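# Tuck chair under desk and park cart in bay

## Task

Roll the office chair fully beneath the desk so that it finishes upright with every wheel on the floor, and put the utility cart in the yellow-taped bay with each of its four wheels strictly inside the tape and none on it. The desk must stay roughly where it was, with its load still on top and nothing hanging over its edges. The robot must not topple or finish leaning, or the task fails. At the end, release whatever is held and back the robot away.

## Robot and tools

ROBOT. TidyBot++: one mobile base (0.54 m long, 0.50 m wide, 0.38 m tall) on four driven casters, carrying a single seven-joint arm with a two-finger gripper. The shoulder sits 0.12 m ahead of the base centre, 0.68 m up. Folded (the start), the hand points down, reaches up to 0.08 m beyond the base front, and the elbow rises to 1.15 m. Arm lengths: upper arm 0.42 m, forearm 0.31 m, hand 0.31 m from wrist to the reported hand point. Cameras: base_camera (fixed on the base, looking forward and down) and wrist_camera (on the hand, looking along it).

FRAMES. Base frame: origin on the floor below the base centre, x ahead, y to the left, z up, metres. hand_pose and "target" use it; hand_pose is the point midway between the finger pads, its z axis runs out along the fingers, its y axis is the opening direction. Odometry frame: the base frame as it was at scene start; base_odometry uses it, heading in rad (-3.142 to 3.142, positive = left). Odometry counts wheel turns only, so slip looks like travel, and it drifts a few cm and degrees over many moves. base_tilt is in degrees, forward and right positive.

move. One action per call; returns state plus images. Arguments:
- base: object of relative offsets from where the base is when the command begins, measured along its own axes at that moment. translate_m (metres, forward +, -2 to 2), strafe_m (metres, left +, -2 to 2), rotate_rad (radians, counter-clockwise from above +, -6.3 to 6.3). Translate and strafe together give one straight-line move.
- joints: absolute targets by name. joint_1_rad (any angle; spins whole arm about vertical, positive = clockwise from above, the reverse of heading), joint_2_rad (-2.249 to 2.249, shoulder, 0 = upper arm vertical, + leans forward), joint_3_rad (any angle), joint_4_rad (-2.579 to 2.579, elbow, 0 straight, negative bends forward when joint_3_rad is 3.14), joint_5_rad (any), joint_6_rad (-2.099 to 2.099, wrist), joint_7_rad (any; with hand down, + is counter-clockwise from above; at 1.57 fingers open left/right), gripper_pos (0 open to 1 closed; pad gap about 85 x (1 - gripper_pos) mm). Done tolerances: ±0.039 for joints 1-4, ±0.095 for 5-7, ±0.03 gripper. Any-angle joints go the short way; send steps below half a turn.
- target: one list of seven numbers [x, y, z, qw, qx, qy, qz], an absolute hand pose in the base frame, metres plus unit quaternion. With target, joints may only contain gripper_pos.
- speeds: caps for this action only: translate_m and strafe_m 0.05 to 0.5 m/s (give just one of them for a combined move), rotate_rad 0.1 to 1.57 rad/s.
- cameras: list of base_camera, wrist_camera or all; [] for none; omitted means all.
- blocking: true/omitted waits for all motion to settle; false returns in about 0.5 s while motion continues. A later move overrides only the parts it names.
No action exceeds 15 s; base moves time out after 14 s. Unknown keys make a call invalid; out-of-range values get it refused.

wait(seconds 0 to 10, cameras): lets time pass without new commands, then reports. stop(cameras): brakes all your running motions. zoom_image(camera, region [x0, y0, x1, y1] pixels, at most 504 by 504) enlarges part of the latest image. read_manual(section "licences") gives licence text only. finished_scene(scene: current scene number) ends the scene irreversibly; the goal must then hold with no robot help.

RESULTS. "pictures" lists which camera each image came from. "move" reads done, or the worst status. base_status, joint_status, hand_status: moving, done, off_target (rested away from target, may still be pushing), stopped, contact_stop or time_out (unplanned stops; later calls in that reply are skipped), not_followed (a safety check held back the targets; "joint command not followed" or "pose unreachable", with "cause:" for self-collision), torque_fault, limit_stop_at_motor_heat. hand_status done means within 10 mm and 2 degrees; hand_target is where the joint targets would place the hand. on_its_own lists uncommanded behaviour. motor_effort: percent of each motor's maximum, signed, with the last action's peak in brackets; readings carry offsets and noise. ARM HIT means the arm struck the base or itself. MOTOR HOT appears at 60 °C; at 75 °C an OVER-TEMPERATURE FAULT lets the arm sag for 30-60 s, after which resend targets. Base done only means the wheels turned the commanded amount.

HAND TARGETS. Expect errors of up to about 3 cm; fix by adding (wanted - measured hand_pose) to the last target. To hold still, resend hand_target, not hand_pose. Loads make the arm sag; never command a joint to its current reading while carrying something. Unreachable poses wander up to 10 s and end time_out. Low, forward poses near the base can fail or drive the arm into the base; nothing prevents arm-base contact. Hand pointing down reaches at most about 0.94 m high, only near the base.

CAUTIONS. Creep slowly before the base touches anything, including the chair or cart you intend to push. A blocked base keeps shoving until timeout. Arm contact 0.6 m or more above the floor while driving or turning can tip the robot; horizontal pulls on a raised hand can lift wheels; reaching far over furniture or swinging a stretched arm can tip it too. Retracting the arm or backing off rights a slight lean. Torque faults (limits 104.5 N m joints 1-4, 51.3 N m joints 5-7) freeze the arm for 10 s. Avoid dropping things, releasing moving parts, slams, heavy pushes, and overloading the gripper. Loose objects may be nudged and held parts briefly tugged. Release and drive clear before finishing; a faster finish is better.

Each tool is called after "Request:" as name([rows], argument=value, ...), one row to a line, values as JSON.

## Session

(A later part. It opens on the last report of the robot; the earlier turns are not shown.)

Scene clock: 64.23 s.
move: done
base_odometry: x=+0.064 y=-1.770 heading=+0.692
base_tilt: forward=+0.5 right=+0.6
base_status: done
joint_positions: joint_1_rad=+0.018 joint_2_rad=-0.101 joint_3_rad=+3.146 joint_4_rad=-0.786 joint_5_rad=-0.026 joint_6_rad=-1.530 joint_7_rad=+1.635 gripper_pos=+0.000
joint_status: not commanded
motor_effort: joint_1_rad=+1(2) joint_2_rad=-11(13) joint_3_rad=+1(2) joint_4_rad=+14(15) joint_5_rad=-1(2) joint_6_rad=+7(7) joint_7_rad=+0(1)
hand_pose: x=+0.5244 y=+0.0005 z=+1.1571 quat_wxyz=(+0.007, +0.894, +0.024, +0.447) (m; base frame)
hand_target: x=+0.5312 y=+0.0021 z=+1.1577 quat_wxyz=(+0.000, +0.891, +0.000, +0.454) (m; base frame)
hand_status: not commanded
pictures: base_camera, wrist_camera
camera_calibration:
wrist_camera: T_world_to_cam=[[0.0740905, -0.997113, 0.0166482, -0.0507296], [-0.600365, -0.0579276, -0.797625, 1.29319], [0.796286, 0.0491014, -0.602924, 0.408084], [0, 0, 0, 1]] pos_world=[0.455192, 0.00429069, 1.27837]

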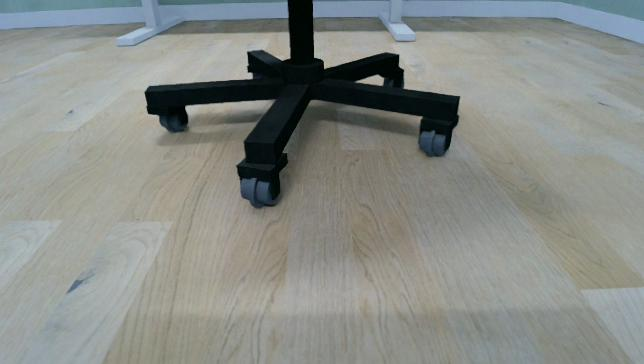

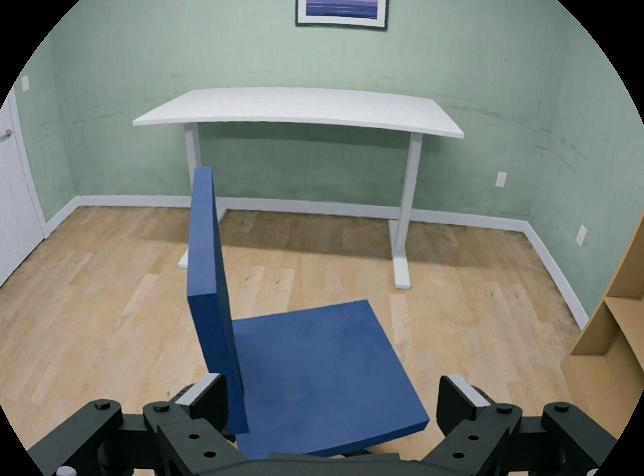

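Request:
move(base={"translate_m":0.725,"strafe_m":1.204,"rotate_rad":-1.32})

Request:
move(target=[0.55, 0, 0.92, 0, 1, 0, 0])

Scene clock: 69.43 s.
move: done
base_odometry: x=-0.146 y=-0.381 heading=-0.628
base_tilt: forward=+0.5 right=+0.5
base_status: done
joint_positions: joint_1_rad=+0.017 joint_2_rad=-0.101 joint_3_rad=+3.146 joint_4_rad=-0.786 joint_5_rad=-0.026 joint_6_rad=-1.530 joint_7_rad=+1.635 gripper_pos=+0.000
joint_status: not commanded
motor_effort: joint_1_rad=+0(2) joint_2_rad=-10(14) joint_3_rad=+1(3) joint_4_rad=+14(14) joint_5_rad=-1(2) joint_6_rad=+7(7) joint_7_rad=+0(1)
hand_pose: x=+0.5246 y=+0.0006 z=+1.1570 quat_wxyz=(+0.007, +0.894, +0.024, +0.447) (m; base frame)
hand_target: x=+0.5312 y=+0.0021 z=+1.1577 quat_wxyz=(+0.000, +0.891, +0.000, +0.454) (m; base frame)
hand_status: not commanded
pictures: base_camera, wrist_camera
camera_calibration:
wrist_camera: T_world_to_cam=[[0.07443, -0.997088, 0.016604, -0.0507047], [-0.600385, -0.0580992, -0.797598, 1.29318], [0.79624, 0.0493965, -0.602961, 0.408006], [0, 0, 0, 1]] pos_world=[0.455308, 0.00442155, 1.27829]

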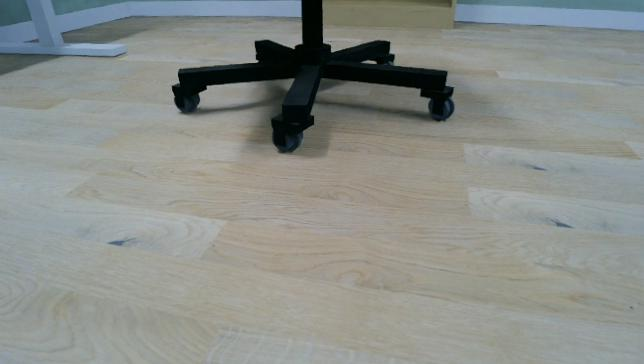

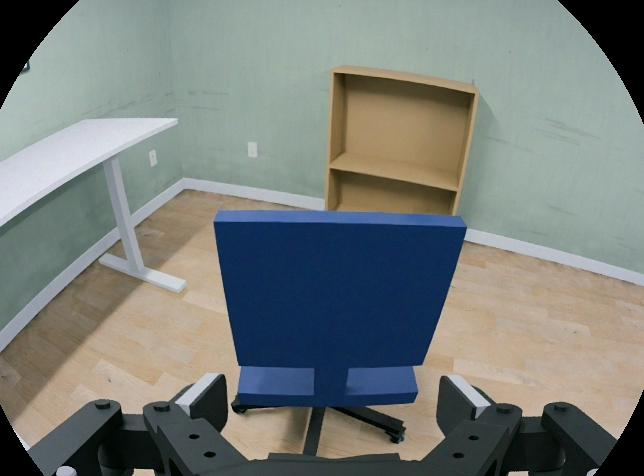

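Scene clock: 71.50 s.
move: off_target
base_odometry: x=-0.146 y=-0.381 heading=-0.628
base_tilt: forward=+0.5 right=+0.5
base_status: not commanded
joint_positions: joint_1_rad=+0.009 joint_2_rad=+0.395 joint_3_rad=+3.171 joint_4_rad=-0.663 joint_5_rad=-0.026 joint_6_rad=-2.063 joint_7_rad=+1.635 gripper_pos=+0.000
joint_status: not commanded
motor_effort: joint_1_rad=+1(1) joint_2_rad=-30(34) joint_3_rad=+1(1) joint_4_rad=+13(16) joint_5_rad=-1(1) joint_6_rad=+0(7) joint_7_rad=-1(1)
hand_pose: x=+0.5616 y=-0.0047 z=+0.9130 quat_wxyz=(-0.005, +1.000, +0.020, +0.010) (m; base frame)
hand_target: x=+0.5505 y=+0.0000 z=+0.9200 quat_wxyz=(+0.000, +1.000, +0.000, +0.001) (m; base frame)
hand_status: off_target (0.014 m and 2.7 deg from the pose sent, 0.238 m and 53.2 deg at the start; a joint's target at an end of its range on 43 of 43 steps)
pictures: base_camera, wrist_camera
camera_calibration:
wrist_camera: T_world_to_cam=[[0.0499018, -0.997491, -0.0502245, 0.0200238], [-0.998617, -0.0489977, -0.0190759, 0.633413], [0.0165672, 0.051107, -0.998556, 1.03066], [0, 0, 0, 1]] pos_world=[0.614463, -0.00166453, 1.04226]

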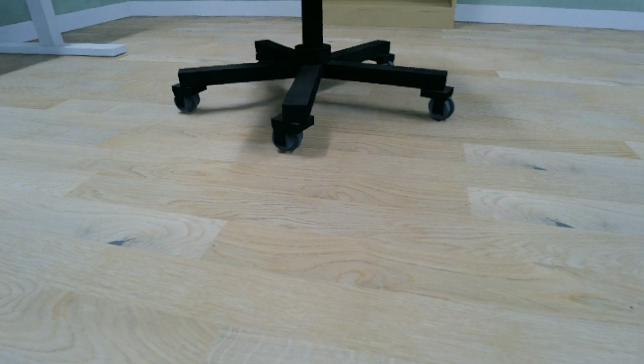

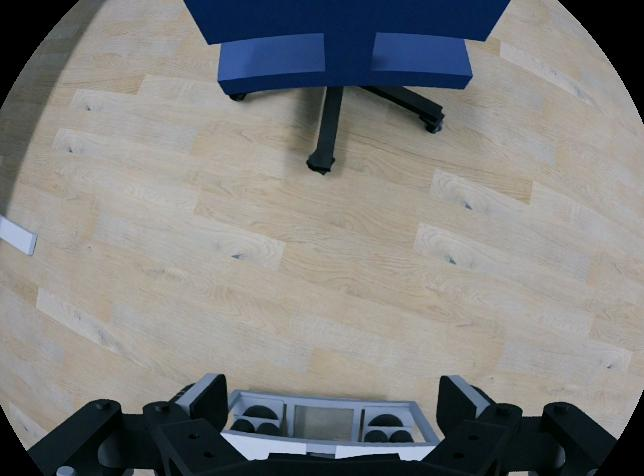

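Request:
move(base={"translate_m":0.15,"strafe_m":-0.02}, speeds={"translate_m":0.2})

Scene clock: 73.17 s.
move: done
base_odometry: x=-0.037 y=-0.485 heading=-0.628
base_tilt: forward=+0.5 right=+0.6
base_status: done
joint_positions: joint_1_rad=+0.005 joint_2_rad=+0.397 joint_3_rad=+3.172 joint_4_rad=-0.661 joint_5_rad=-0.026 joint_6_rad=-2.070 joint_7_rad=+1.635 gripper_pos=+0.000
joint_status: not commanded
motor_effort: joint_1_rad=+1(2) joint_2_rad=-30(34) joint_3_rad=+0(1) joint_4_rad=+14(15) joint_5_rad=-1(1) joint_6_rad=+0(1) joint_7_rad=+0(1)
hand_pose: x=+0.5601 y=-0.0035 z=+0.9128 quat_wxyz=(-0.005, +1.000, +0.022, +0.007) (m; base frame)
hand_target: x=+0.5505 y=+0.0000 z=+0.9200 quat_wxyz=(+0.000, +1.000, +0.000, +0.001) (m; base frame)
hand_status: not commanded
pictures: base_camera, wrist_camera
camera_calibration:
wrist_camera: T_world_to_cam=[[0.0520384, -0.997387, -0.050118, 0.0200031], [-0.998596, -0.0514704, -0.0125601, 0.626031], [0.00994771, 0.0507013, -0.998664, 1.03426], [0, 0, 0, 1]] pos_world=[0.613822, -0.000265312, 1.04174]

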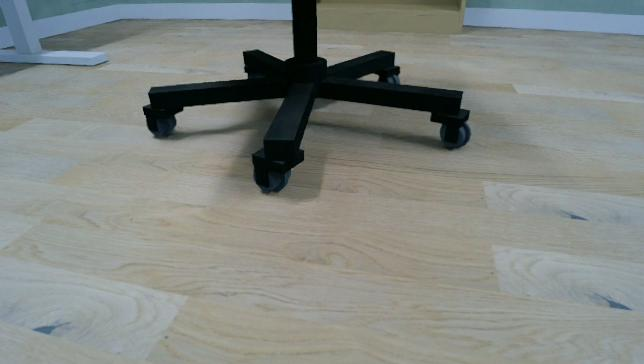

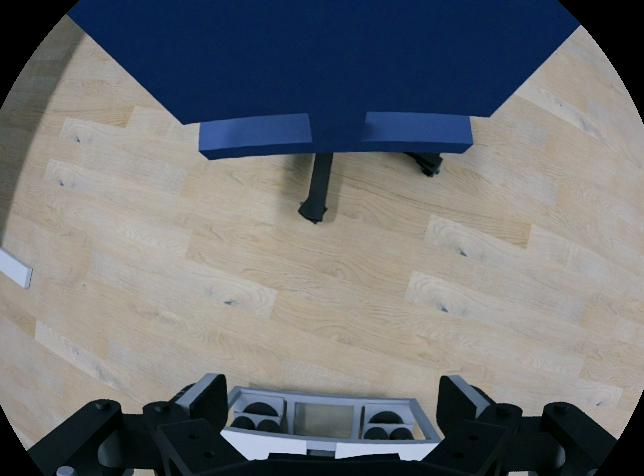

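Request:
move(base={"translate_m":-0.25,"strafe_m":-0.15}, joints={"joint_1_rad":0,"joint_2_rad":0.65,"joint_3_rad":3.14,"joint_4_rad":-2.1,"joint_5_rad":0,"joint_6_rad":1.18,"joint_7_rad":1.57,"gripper_pos":0.3})

Request:
move(base={"translate_m":0.2}, speeds={"translate_m":0.1})

Scene clock: 78.30 s.
move: done
base_odometry: x=-0.327 y=-0.460 heading=-0.628
base_tilt: forward=+0.6 right=+0.5
base_status: done
joint_positions: joint_1_rad=+0.000 joint_2_rad=+0.641 joint_3_rad=+3.156 joint_4_rad=-2.083 joint_5_rad=-0.026 joint_6_rad=+1.146 joint_7_rad=+1.634 gripper_pos=+0.300
joint_status: all done
motor_effort: joint_1_rad=+0(3) joint_2_rad=-36(42) joint_3_rad=+0(2) joint_4_rad=+11(20) joint_5_rad=-1(2) joint_6_rad=+8(10) joint_7_rad=+0(2)
hand_pose: x=+0.8094 y=-0.0138 z=+0.7296 quat_wxyz=(+0.034, +0.709, +0.009, +0.704) (m; base frame)
hand_target: x=+0.8049 y=+0.0022 z=+0.7265 quat_wxyz=(-0.001, +0.707, +0.000, +0.707) (m; base frame)
hand_status: not commanded
pictures: base_camera, wrist_camera
camera_calibration:
wrist_camera: T_world_to_cam=[[0.00540207, -0.997543, 0.0698544, -0.0621734], [-0.0110801, -0.0699109, -0.997492, 0.791163], [0.999924, 0.00461452, -0.0114306, -0.672831], [0, 0, 0, 1]] pos_world=[0.681882, -0.00360497, 0.78583]

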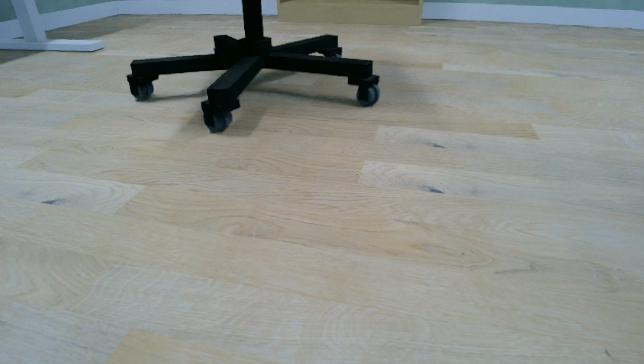

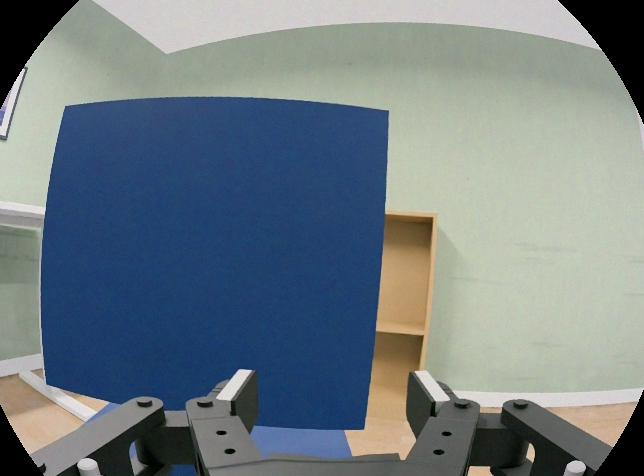

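Scene clock: 80.83 s.
move: done
base_odometry: x=-0.165 y=-0.577 heading=-0.628
base_tilt: forward=+0.6 right=+0.6
base_status: done
joint_positions: joint_1_rad=+0.000 joint_2_rad=+0.647 joint_3_rad=+3.155 joint_4_rad=-2.088 joint_5_rad=-0.026 joint_6_rad=+1.150 joint_7_rad=+1.634 gripper_pos=+0.300
joint_status: not commanded
motor_effort: joint_1_rad=+0(2) joint_2_rad=-36(37) joint_3_rad=+0(1) joint_4_rad=+11(13) joint_5_rad=-1(1) joint_6_rad=+8(9) joint_7_rad=+0(1)
hand_pose: x=+0.8082 y=-0.0132 z=+0.7243 quat_wxyz=(+0.034, +0.712, +0.010, +0.701) (m; base frame)
hand_target: x=+0.8049 y=+0.0022 z=+0.7265 quat_wxyz=(-0.001, +0.707, +0.000, +0.707) (m; base frame)
hand_status: not commanded
pictures: base_camera, wrist_camera
camera_calibration:
wrist_camera: T_world_to_cam=[[0.00683529, -0.997583, 0.0691546, -0.0618253], [-0.0185136, -0.0692706, -0.997426, 0.791914], [0.999805, 0.00553739, -0.0189423, -0.666122], [0, 0, 0, 1]] pos_world=[0.681077, -0.00313083, 0.781533]

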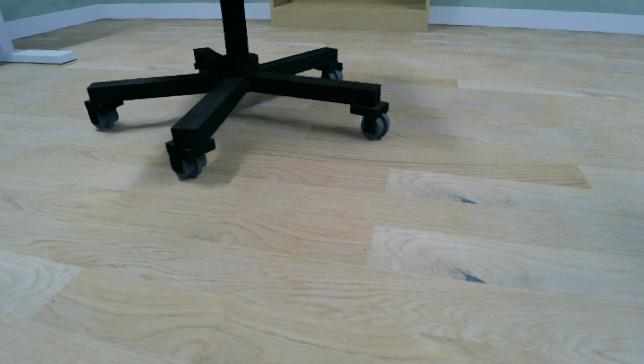

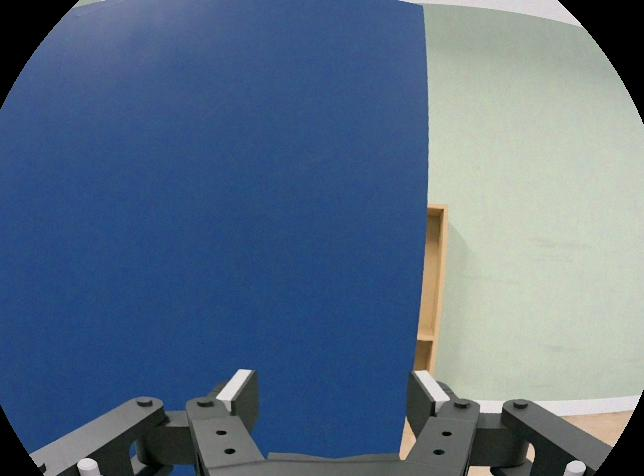

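Request:
move(base={"translate_m":0.3}, speeds={"translate_m":0.07})

Scene clock: 86.17 s.
move: done
base_odometry: x=+0.077 y=-0.754 heading=-0.628
base_tilt: forward=+0.6 right=+0.6
base_status: done
joint_positions: joint_1_rad=+0.084 joint_2_rad=+0.645 joint_3_rad=+3.204 joint_4_rad=-2.110 joint_5_rad=-0.044 joint_6_rad=+1.165 joint_7_rad=+1.631 gripper_pos=+0.300
joint_status: not commanded
motor_effort: joint_1_rad=-18(21) joint_2_rad=-34(37) joint_3_rad=-12(14) joint_4_rad=+11(17) joint_5_rad=+11(13) joint_6_rad=+8(10) joint_7_rad=+0(1)
hand_pose: x=+0.7945 y=-0.1007 z=+0.7213 quat_wxyz=(+0.089, +0.713, -0.033, +0.695) (m; base frame)
hand_target: x=+0.8049 y=+0.0022 z=+0.7265 quat_wxyz=(-0.001, +0.707, +0.000, +0.707) (m; base frame)
hand_status: not commanded
pictures: base_camera, wrist_camera
camera_calibration:
wrist_camera: T_world_to_cam=[[-0.131847, -0.987308, 0.0885391, -0.0515973], [-0.0346993, -0.0846672, -0.995805, 0.792677], [0.990663, -0.134367, -0.0230957, -0.655907], [0, 0, 0, 1]] pos_world=[0.670485, -0.0719606, 0.778771]

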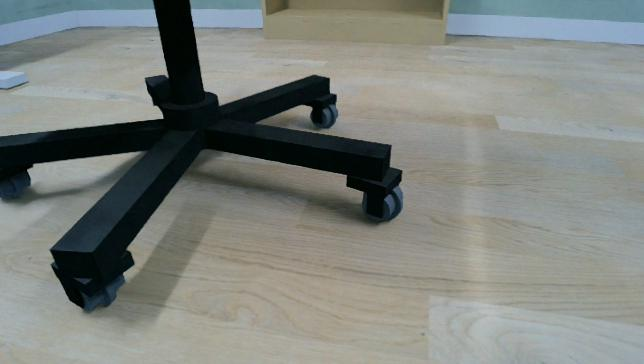

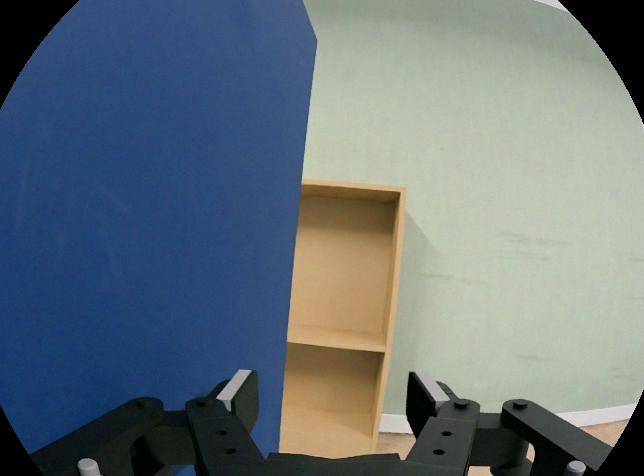

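Request:
move(base={"translate_m":-0.12,"strafe_m":-0.54}, cameras=[])

Request:
move(base={"rotate_rad":0.58})

Scene clock: 90.40 s.
move: done
base_odometry: x=-0.337 y=-1.120 heading=-0.627
base_tilt: forward=+0.6 right=+0.6
base_status: done
joint_positions: joint_1_rad=+0.000 joint_2_rad=+0.647 joint_3_rad=+3.138 joint_4_rad=-2.110 joint_5_rad=-0.021 joint_6_rad=+1.165 joint_7_rad=+1.631 gripper_pos=+0.300
joint_status: not commanded
motor_effort: joint_1_rad=+1(18) joint_2_rad=-35(36) joint_3_rad=+0(12) joint_4_rad=+11(12) joint_5_rad=-1(10) joint_6_rad=+8(9) joint_7_rad=-1(1)
hand_pose: x=+0.8017 y=-0.0031 z=+0.7195 quat_wxyz=(+0.023, +0.715, +0.012, +0.699) (m; base frame)
hand_target: x=+0.8049 y=+0.0022 z=+0.7265 quat_wxyz=(-0.001, +0.707, +0.000, +0.707) (m; base frame)
hand_status: not commanded
pictures: none
No camera images: "cameras" was empty.

Scene clock: 92.00 s.
move: done
base_odometry: x=-0.337 y=-1.120 heading=-0.048
base_tilt: forward=+0.5 right=+0.5
base_status: done
joint_positions: joint_1_rad=-0.010 joint_2_rad=+0.647 joint_3_rad=+3.133 joint_4_rad=-2.110 joint_5_rad=-0.021 joint_6_rad=+1.165 joint_7_rad=+1.631 gripper_pos=+0.300
joint_status: not commanded
motor_effort: joint_1_rad=+1(6) joint_2_rad=-35(37) joint_3_rad=+0(3) joint_4_rad=+11(11) joint_5_rad=+0(3) joint_6_rad=+8(9) joint_7_rad=-1(1)
hand_pose: x=+0.8017 y=+0.0069 z=+0.7194 quat_wxyz=(+0.017, +0.715, +0.016, +0.699) (m; base frame)
hand_target: x=+0.8049 y=+0.0022 z=+0.7265 quat_wxyz=(-0.001, +0.707, +0.000, +0.707) (m; base frame)
hand_status: not commanded
pictures: base_camera, wrist_camera
camera_calibration:
wrist_camera: T_world_to_cam=[[0.0397589, -0.9977, 0.054902, -0.0575956], [-0.0237999, -0.0558754, -0.998154, 0.792919], [0.998926, 0.0383788, -0.0259667, -0.654301], [0, 0, 0, 1]] pos_world=[0.674759, 0.0119529, 0.777628]

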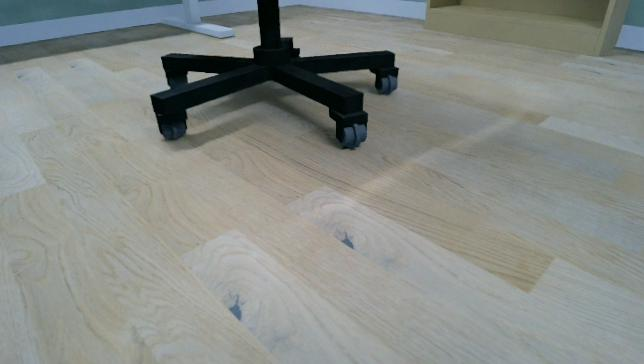

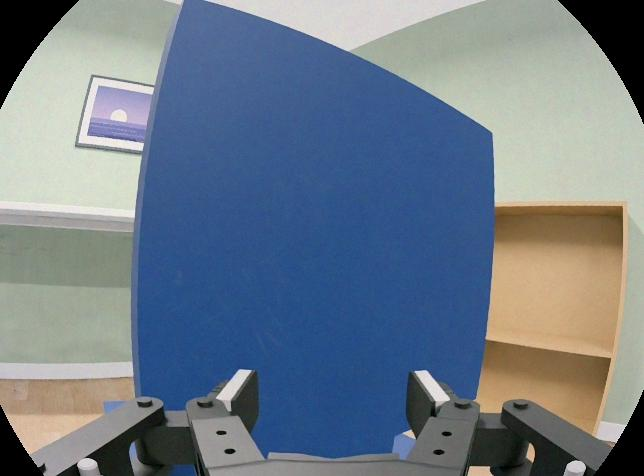

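Request:
move(base={"strafe_m":-0.743,"translate_m":0}, cameras=[])

Request:
move(base={"translate_m":0.55,"rotate_rad":0.84})

Scene clock: 95.13 s.
move: done
base_odometry: x=-0.373 y=-1.863 heading=-0.047
base_tilt: forward=+0.5 right=+0.6
base_status: done
joint_positions: joint_1_rad=-0.007 joint_2_rad=+0.647 joint_3_rad=+3.134 joint_4_rad=-2.110 joint_5_rad=-0.021 joint_6_rad=+1.165 joint_7_rad=+1.631 gripper_pos=+0.300
joint_status: not commanded
motor_effort: joint_1_rad=+0(4) joint_2_rad=-35(36) joint_3_rad=+0(2) joint_4_rad=+11(12) joint_5_rad=-1(2) joint_6_rad=+8(9) joint_7_rad=-1(1)
hand_pose: x=+0.8017 y=+0.0044 z=+0.7194 quat_wxyz=(+0.019, +0.715, +0.015, +0.699) (m; base frame)
hand_target: x=+0.8049 y=+0.0022 z=+0.7265 quat_wxyz=(-0.001, +0.707, +0.000, +0.707) (m; base frame)
hand_status: not commanded
pictures: none
No camera images: "cameras" was empty.

Scene clock: 97.73 s.
move: done
base_odometry: x=+0.177 y=-1.888 heading=+0.794
base_tilt: forward=+0.5 right=+0.5
base_status: done
joint_positions: joint_1_rad=-0.003 joint_2_rad=+0.649 joint_3_rad=+3.137 joint_4_rad=-2.109 joint_5_rad=-0.021 joint_6_rad=+1.165 joint_7_rad=+1.631 gripper_pos=+0.300
joint_status: not commanded
motor_effort: joint_1_rad=+0(5) joint_2_rad=-35(37) joint_3_rad=+0(3) joint_4_rad=+11(12) joint_5_rad=-1(2) joint_6_rad=+9(9) joint_7_rad=+0(1)
hand_pose: x=+0.8020 y=-0.0002 z=+0.7186 quat_wxyz=(+0.022, +0.715, +0.013, +0.699) (m; base frame)
hand_target: x=+0.8049 y=+0.0022 z=+0.7265 quat_wxyz=(-0.001, +0.707, +0.000, +0.707) (m; base frame)
hand_status: not commanded
pictures: base_camera, wrist_camera
camera_calibration:
wrist_camera: T_world_to_cam=[[0.0292821, -0.997931, 0.0572462, -0.0579422], [-0.0252645, -0.0579914, -0.997997, 0.792816], [0.999252, 0.0277771, -0.0269103, -0.653935], [0, 0, 0, 1]] pos_world=[0.675172, 0.00631866, 0.776948]

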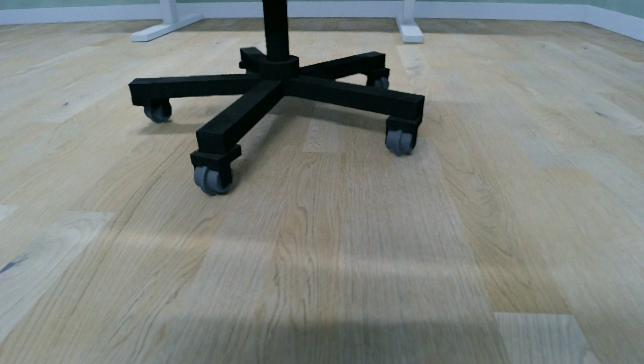

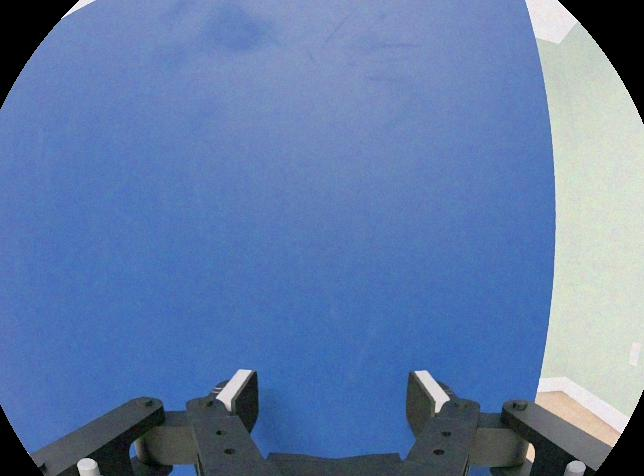

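Request:
move(base={"strafe_m":0.22,"rotate_rad":-0.10}, speeds={"strafe_m":0.2}, cameras=[])

Request:
move(base={"translate_m":0.6}, speeds={"translate_m":0.08})

Scene clock: 99.70 s.
move: done
base_odometry: x=+0.020 y=-1.734 heading=+0.693
base_tilt: forward=+0.6 right=+0.6
base_status: done
joint_positions: joint_1_rad=+0.001 joint_2_rad=+0.650 joint_3_rad=+3.141 joint_4_rad=-2.109 joint_5_rad=-0.021 joint_6_rad=+1.165 joint_7_rad=+1.631 gripper_pos=+0.300
joint_status: not commanded
motor_effort: joint_1_rad=+0(5) joint_2_rad=-35(38) joint_3_rad=+0(3) joint_4_rad=+11(11) joint_5_rad=-1(2) joint_6_rad=+8(9) joint_7_rad=+0(1)
hand_pose: x=+0.8020 y=-0.0047 z=+0.7179 quat_wxyz=(+0.025, +0.715, +0.012, +0.698) (m; base frame)
hand_target: x=+0.8049 y=+0.0022 z=+0.7265 quat_wxyz=(-0.001, +0.707, +0.000, +0.707) (m; base frame)
hand_status: not commanded
pictures: none
No camera images: "cameras" was empty.

Scene clock: 107.70 s.
move: done
base_odometry: x=+0.481 y=-1.350 heading=+0.694
base_tilt: forward=+0.5 right=+0.6
base_status: done
joint_positions: joint_1_rad=+0.002 joint_2_rad=+0.637 joint_3_rad=+3.138 joint_4_rad=-2.136 joint_5_rad=-0.021 joint_6_rad=+1.174 joint_7_rad=+1.631 gripper_pos=+0.300
joint_status: not commanded
motor_effort: joint_1_rad=+2(5) joint_2_rad=-32(37) joint_3_rad=+1(4) joint_4_rad=+17(22) joint_5_rad=-2(5) joint_6_rad=+8(9) joint_7_rad=+0(1)
hand_pose: x=+0.7935 y=-0.0041 z=+0.7179 quat_wxyz=(+0.024, +0.717, +0.012, +0.697) (m; base frame)
hand_target: x=+0.8049 y=+0.0022 z=+0.7265 quat_wxyz=(-0.001, +0.707, +0.000, +0.707) (m; base frame)
hand_status: not commanded
pictures: base_camera, wrist_camera
camera_calibration:
wrist_camera: T_world_to_cam=[[0.0240593, -0.998051, 0.057587, -0.057566], [-0.031318, -0.0583279, -0.997806, 0.796355], [0.99922, 0.022203, -0.0326603, -0.641236], [0, 0, 0, 1]] pos_world=[0.667061, 0.00323332, 0.77698]

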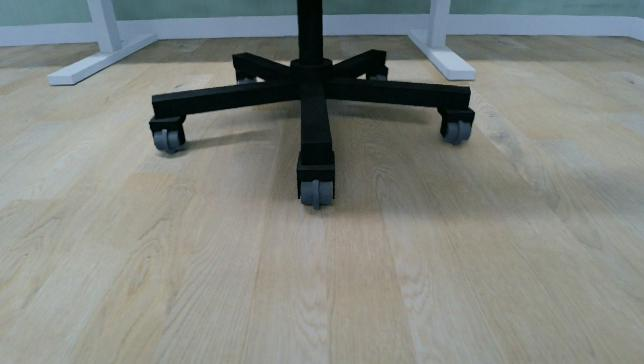

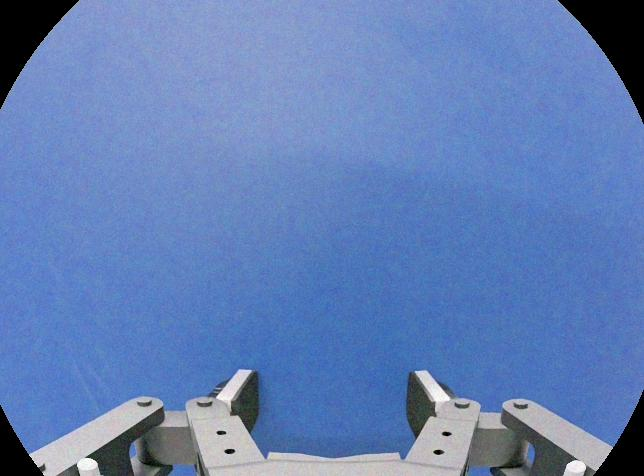

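Request:
move(base={"translate_m":0.4,"strafe_m":0.04}, speeds={"translate_m":0.08})

Request:
move(base={"translate_m":0.15}, speeds={"translate_m":0.05})

Scene clock: 113.43 s.
move: done
base_odometry: x=+0.763 y=-1.064 heading=+0.693
base_tilt: forward=+0.5 right=+0.6
base_status: done
joint_positions: joint_1_rad=+0.002 joint_2_rad=+0.637 joint_3_rad=+3.136 joint_4_rad=-2.138 joint_5_rad=-0.019 joint_6_rad=+1.177 joint_7_rad=+1.631 gripper_pos=+0.300
joint_status: not commanded
motor_effort: joint_1_rad=+2(5) joint_2_rad=-33(36) joint_3_rad=+2(4) joint_4_rad=+17(23) joint_5_rad=-3(5) joint_6_rad=+8(9) joint_7_rad=+0(1)
hand_pose: x=+0.7929 y=-0.0023 z=+0.7179 quat_wxyz=(+0.022, +0.717, +0.012, +0.697) (m; base frame)
hand_target: x=+0.8049 y=+0.0022 z=+0.7265 quat_wxyz=(-0.001, +0.707, +0.000, +0.707) (m; base frame)
hand_status: not commanded
pictures: base_camera, wrist_camera
camera_calibration:
wrist_camera: T_world_to_cam=[[0.0273149, -0.998019, 0.0566812, -0.0576878], [-0.0304663, -0.0575072, -0.99788, 0.795768], [0.999162, 0.0255301, -0.0319768, -0.641152], [0, 0, 0, 1]] pos_world=[0.666435, 0.00455759, 0.776849]

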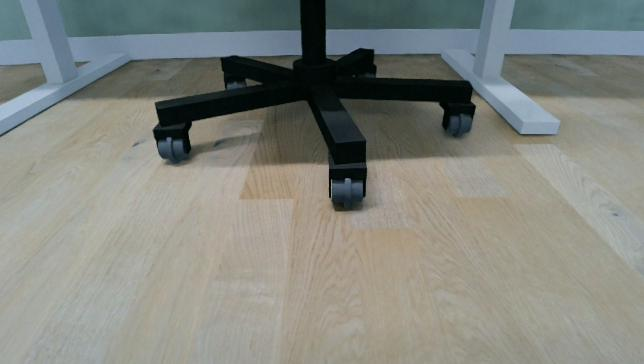

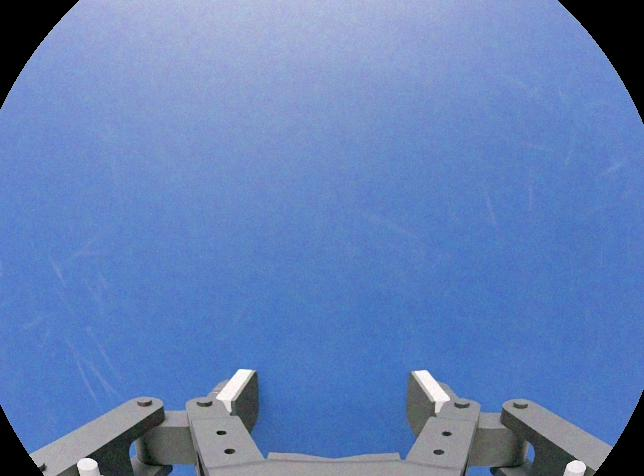

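Scene clock: 119.47 s.
move: time_out
base_odometry: x=+0.876 y=-0.970 heading=+0.693
base_tilt: forward=+0.4 right=+0.6
base_status: translate_m time_out (by the wheels' count: +0.147 of +0.150)
joint_positions: joint_1_rad=-0.018 joint_2_rad=+0.571 joint_3_rad=+3.120 joint_4_rad=-2.259 joint_5_rad=-0.012 joint_6_rad=+1.197 joint_7_rad=+1.631 gripper_pos=+0.300
joint_status: not commanded
motor_effort: joint_1_rad=+6(9) joint_2_rad=-14(33) joint_3_rad=+5(7) joint_4_rad=+40(43) joint_5_rad=-2(6) joint_6_rad=+1(8) joint_7_rad=-1(2)
hand_pose: x=+0.7529 y=+0.0204 z=+0.7174 quat_wxyz=(+0.006, +0.728, +0.026, +0.685) (m; base frame)
hand_target: x=+0.8049 y=+0.0022 z=+0.7265 quat_wxyz=(-0.001, +0.707, +0.000, +0.707) (m; base frame)
hand_status: not commanded
pictures: base_camera, wrist_camera
camera_calibration:
wrist_camera: T_world_to_cam=[[0.0694708, -0.99633, 0.049994, -0.0608931], [-0.0628653, -0.0543878, -0.996539, 0.818772], [0.995601, 0.0660875, -0.0664129, -0.575181], [0, 0, 0, 1]] pos_world=[0.628353, 0.0218738, 0.780783]

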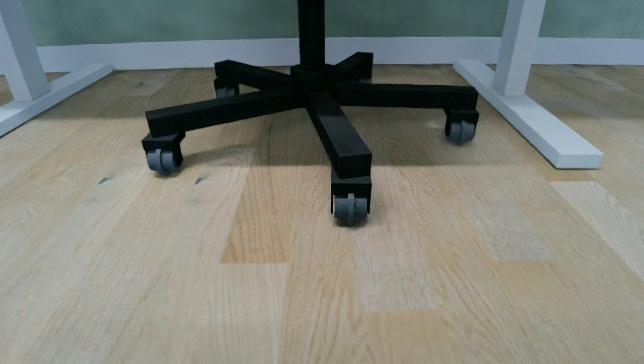

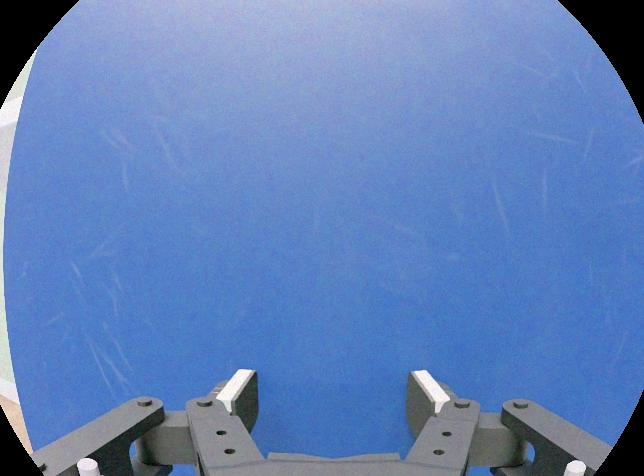

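Request:
move(base={"translate_m":-0.6}, speeds={"translate_m":0.3})

Request:
move(joints={"joint_1_rad":0,"joint_2_rad":-0.1,"joint_3_rad":3.14,"joint_4_rad":-0.8,"joint_5_rad":0,"joint_6_rad":-1.3,"joint_7_rad":1.57})

Scene clock: 122.47 s.
move: done
base_odometry: x=+0.414 y=-1.353 heading=+0.693
base_tilt: forward=+0.5 right=+0.6
base_status: done
joint_positions: joint_1_rad=-0.012 joint_2_rad=+0.655 joint_3_rad=+3.133 joint_4_rad=-2.096 joint_5_rad=-0.012 joint_6_rad=+1.192 joint_7_rad=+1.630 gripper_pos=+0.300
joint_status: not commanded
motor_effort: joint_1_rad=+1(7) joint_2_rad=-35(39) joint_3_rad=+0(6) joint_4_rad=+11(35) joint_5_rad=-1(4) joint_6_rad=+8(9) joint_7_rad=+0(1)
hand_pose: x=+0.8061 y=+0.0111 z=+0.7287 quat_wxyz=(+0.015, +0.703, +0.020, +0.711) (m; base frame)
hand_target: x=+0.8049 y=+0.0022 z=+0.7265 quat_wxyz=(-0.001, +0.707, +0.000, +0.707) (m; base frame)
hand_status: not commanded
pictures: base_camera, wrist_camera
camera_calibration:
wrist_camera: T_world_to_cam=[[0.0482178, -0.997117, 0.0585841, -0.0636096], [0.0104499, -0.0581455, -0.998253, 0.775028], [0.998782, 0.0487457, 0.0076161, -0.683166], [0, 0, 0, 1]] pos_world=[0.677302, 0.0149396, 0.782604]

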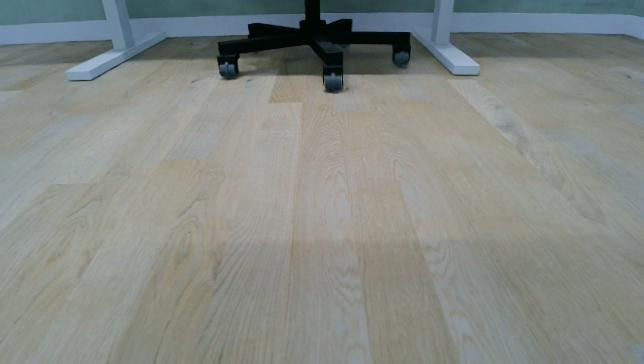

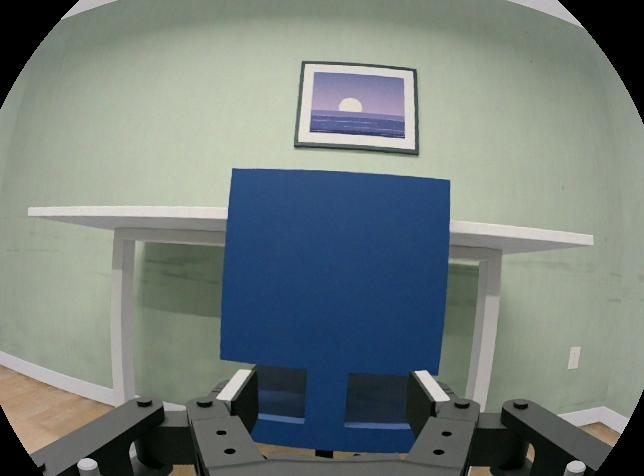

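Scene clock: 125.83 s.
move: done
base_odometry: x=+0.414 y=-1.353 heading=+0.693
base_tilt: forward=+0.5 right=+0.5
base_status: not commanded
joint_positions: joint_1_rad=-0.012 joint_2_rad=-0.103 joint_3_rad=+3.133 joint_4_rad=-0.813 joint_5_rad=-0.012 joint_6_rad=-1.250 joint_7_rad=+1.630 gripper_pos=+0.300
joint_status: all done
motor_effort: joint_1_rad=+1(2) joint_2_rad=-12(39) joint_3_rad=+1(1) joint_4_rad=+15(21) joint_5_rad=-1(2) joint_6_rad=+8(10) joint_7_rad=+0(1)
hand_pose: x=+0.5682 y=+0.0148 z=+1.2207 quat_wxyz=(+0.006, +0.830, +0.035, +0.557) (m; base frame)
hand_target: x=+0.5626 y=+0.0021 z=+1.2114 quat_wxyz=(-0.001, +0.841, +0.000, +0.540) (m; base frame)
hand_status: not commanded
pictures: base_camera, wrist_camera
camera_calibration:
wrist_camera: T_world_to_cam=[[0.093103, -0.994812, 0.0410007, -0.0812834], [-0.378172, -0.0734261, -0.922819, 1.39786], [0.921042, 0.0704119, -0.383046, 0.0712922], [0, 0, 0, 1]] pos_world=[0.470536, 0.0167579, 1.32061]

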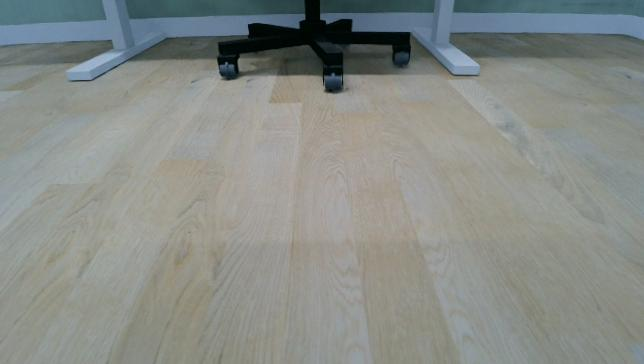

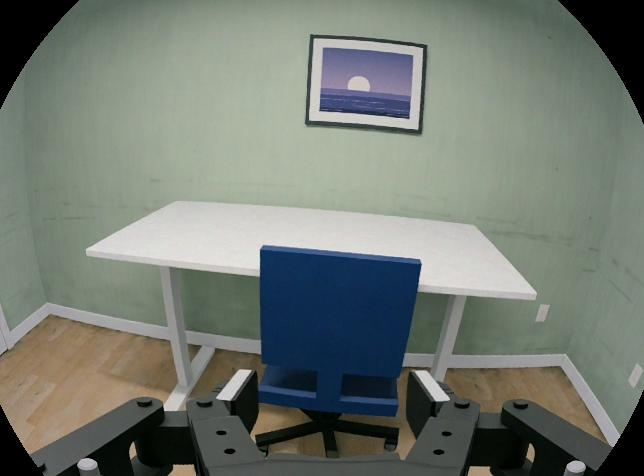

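Request:
finished_scene(scene=2)

The scene is finished: the task was done.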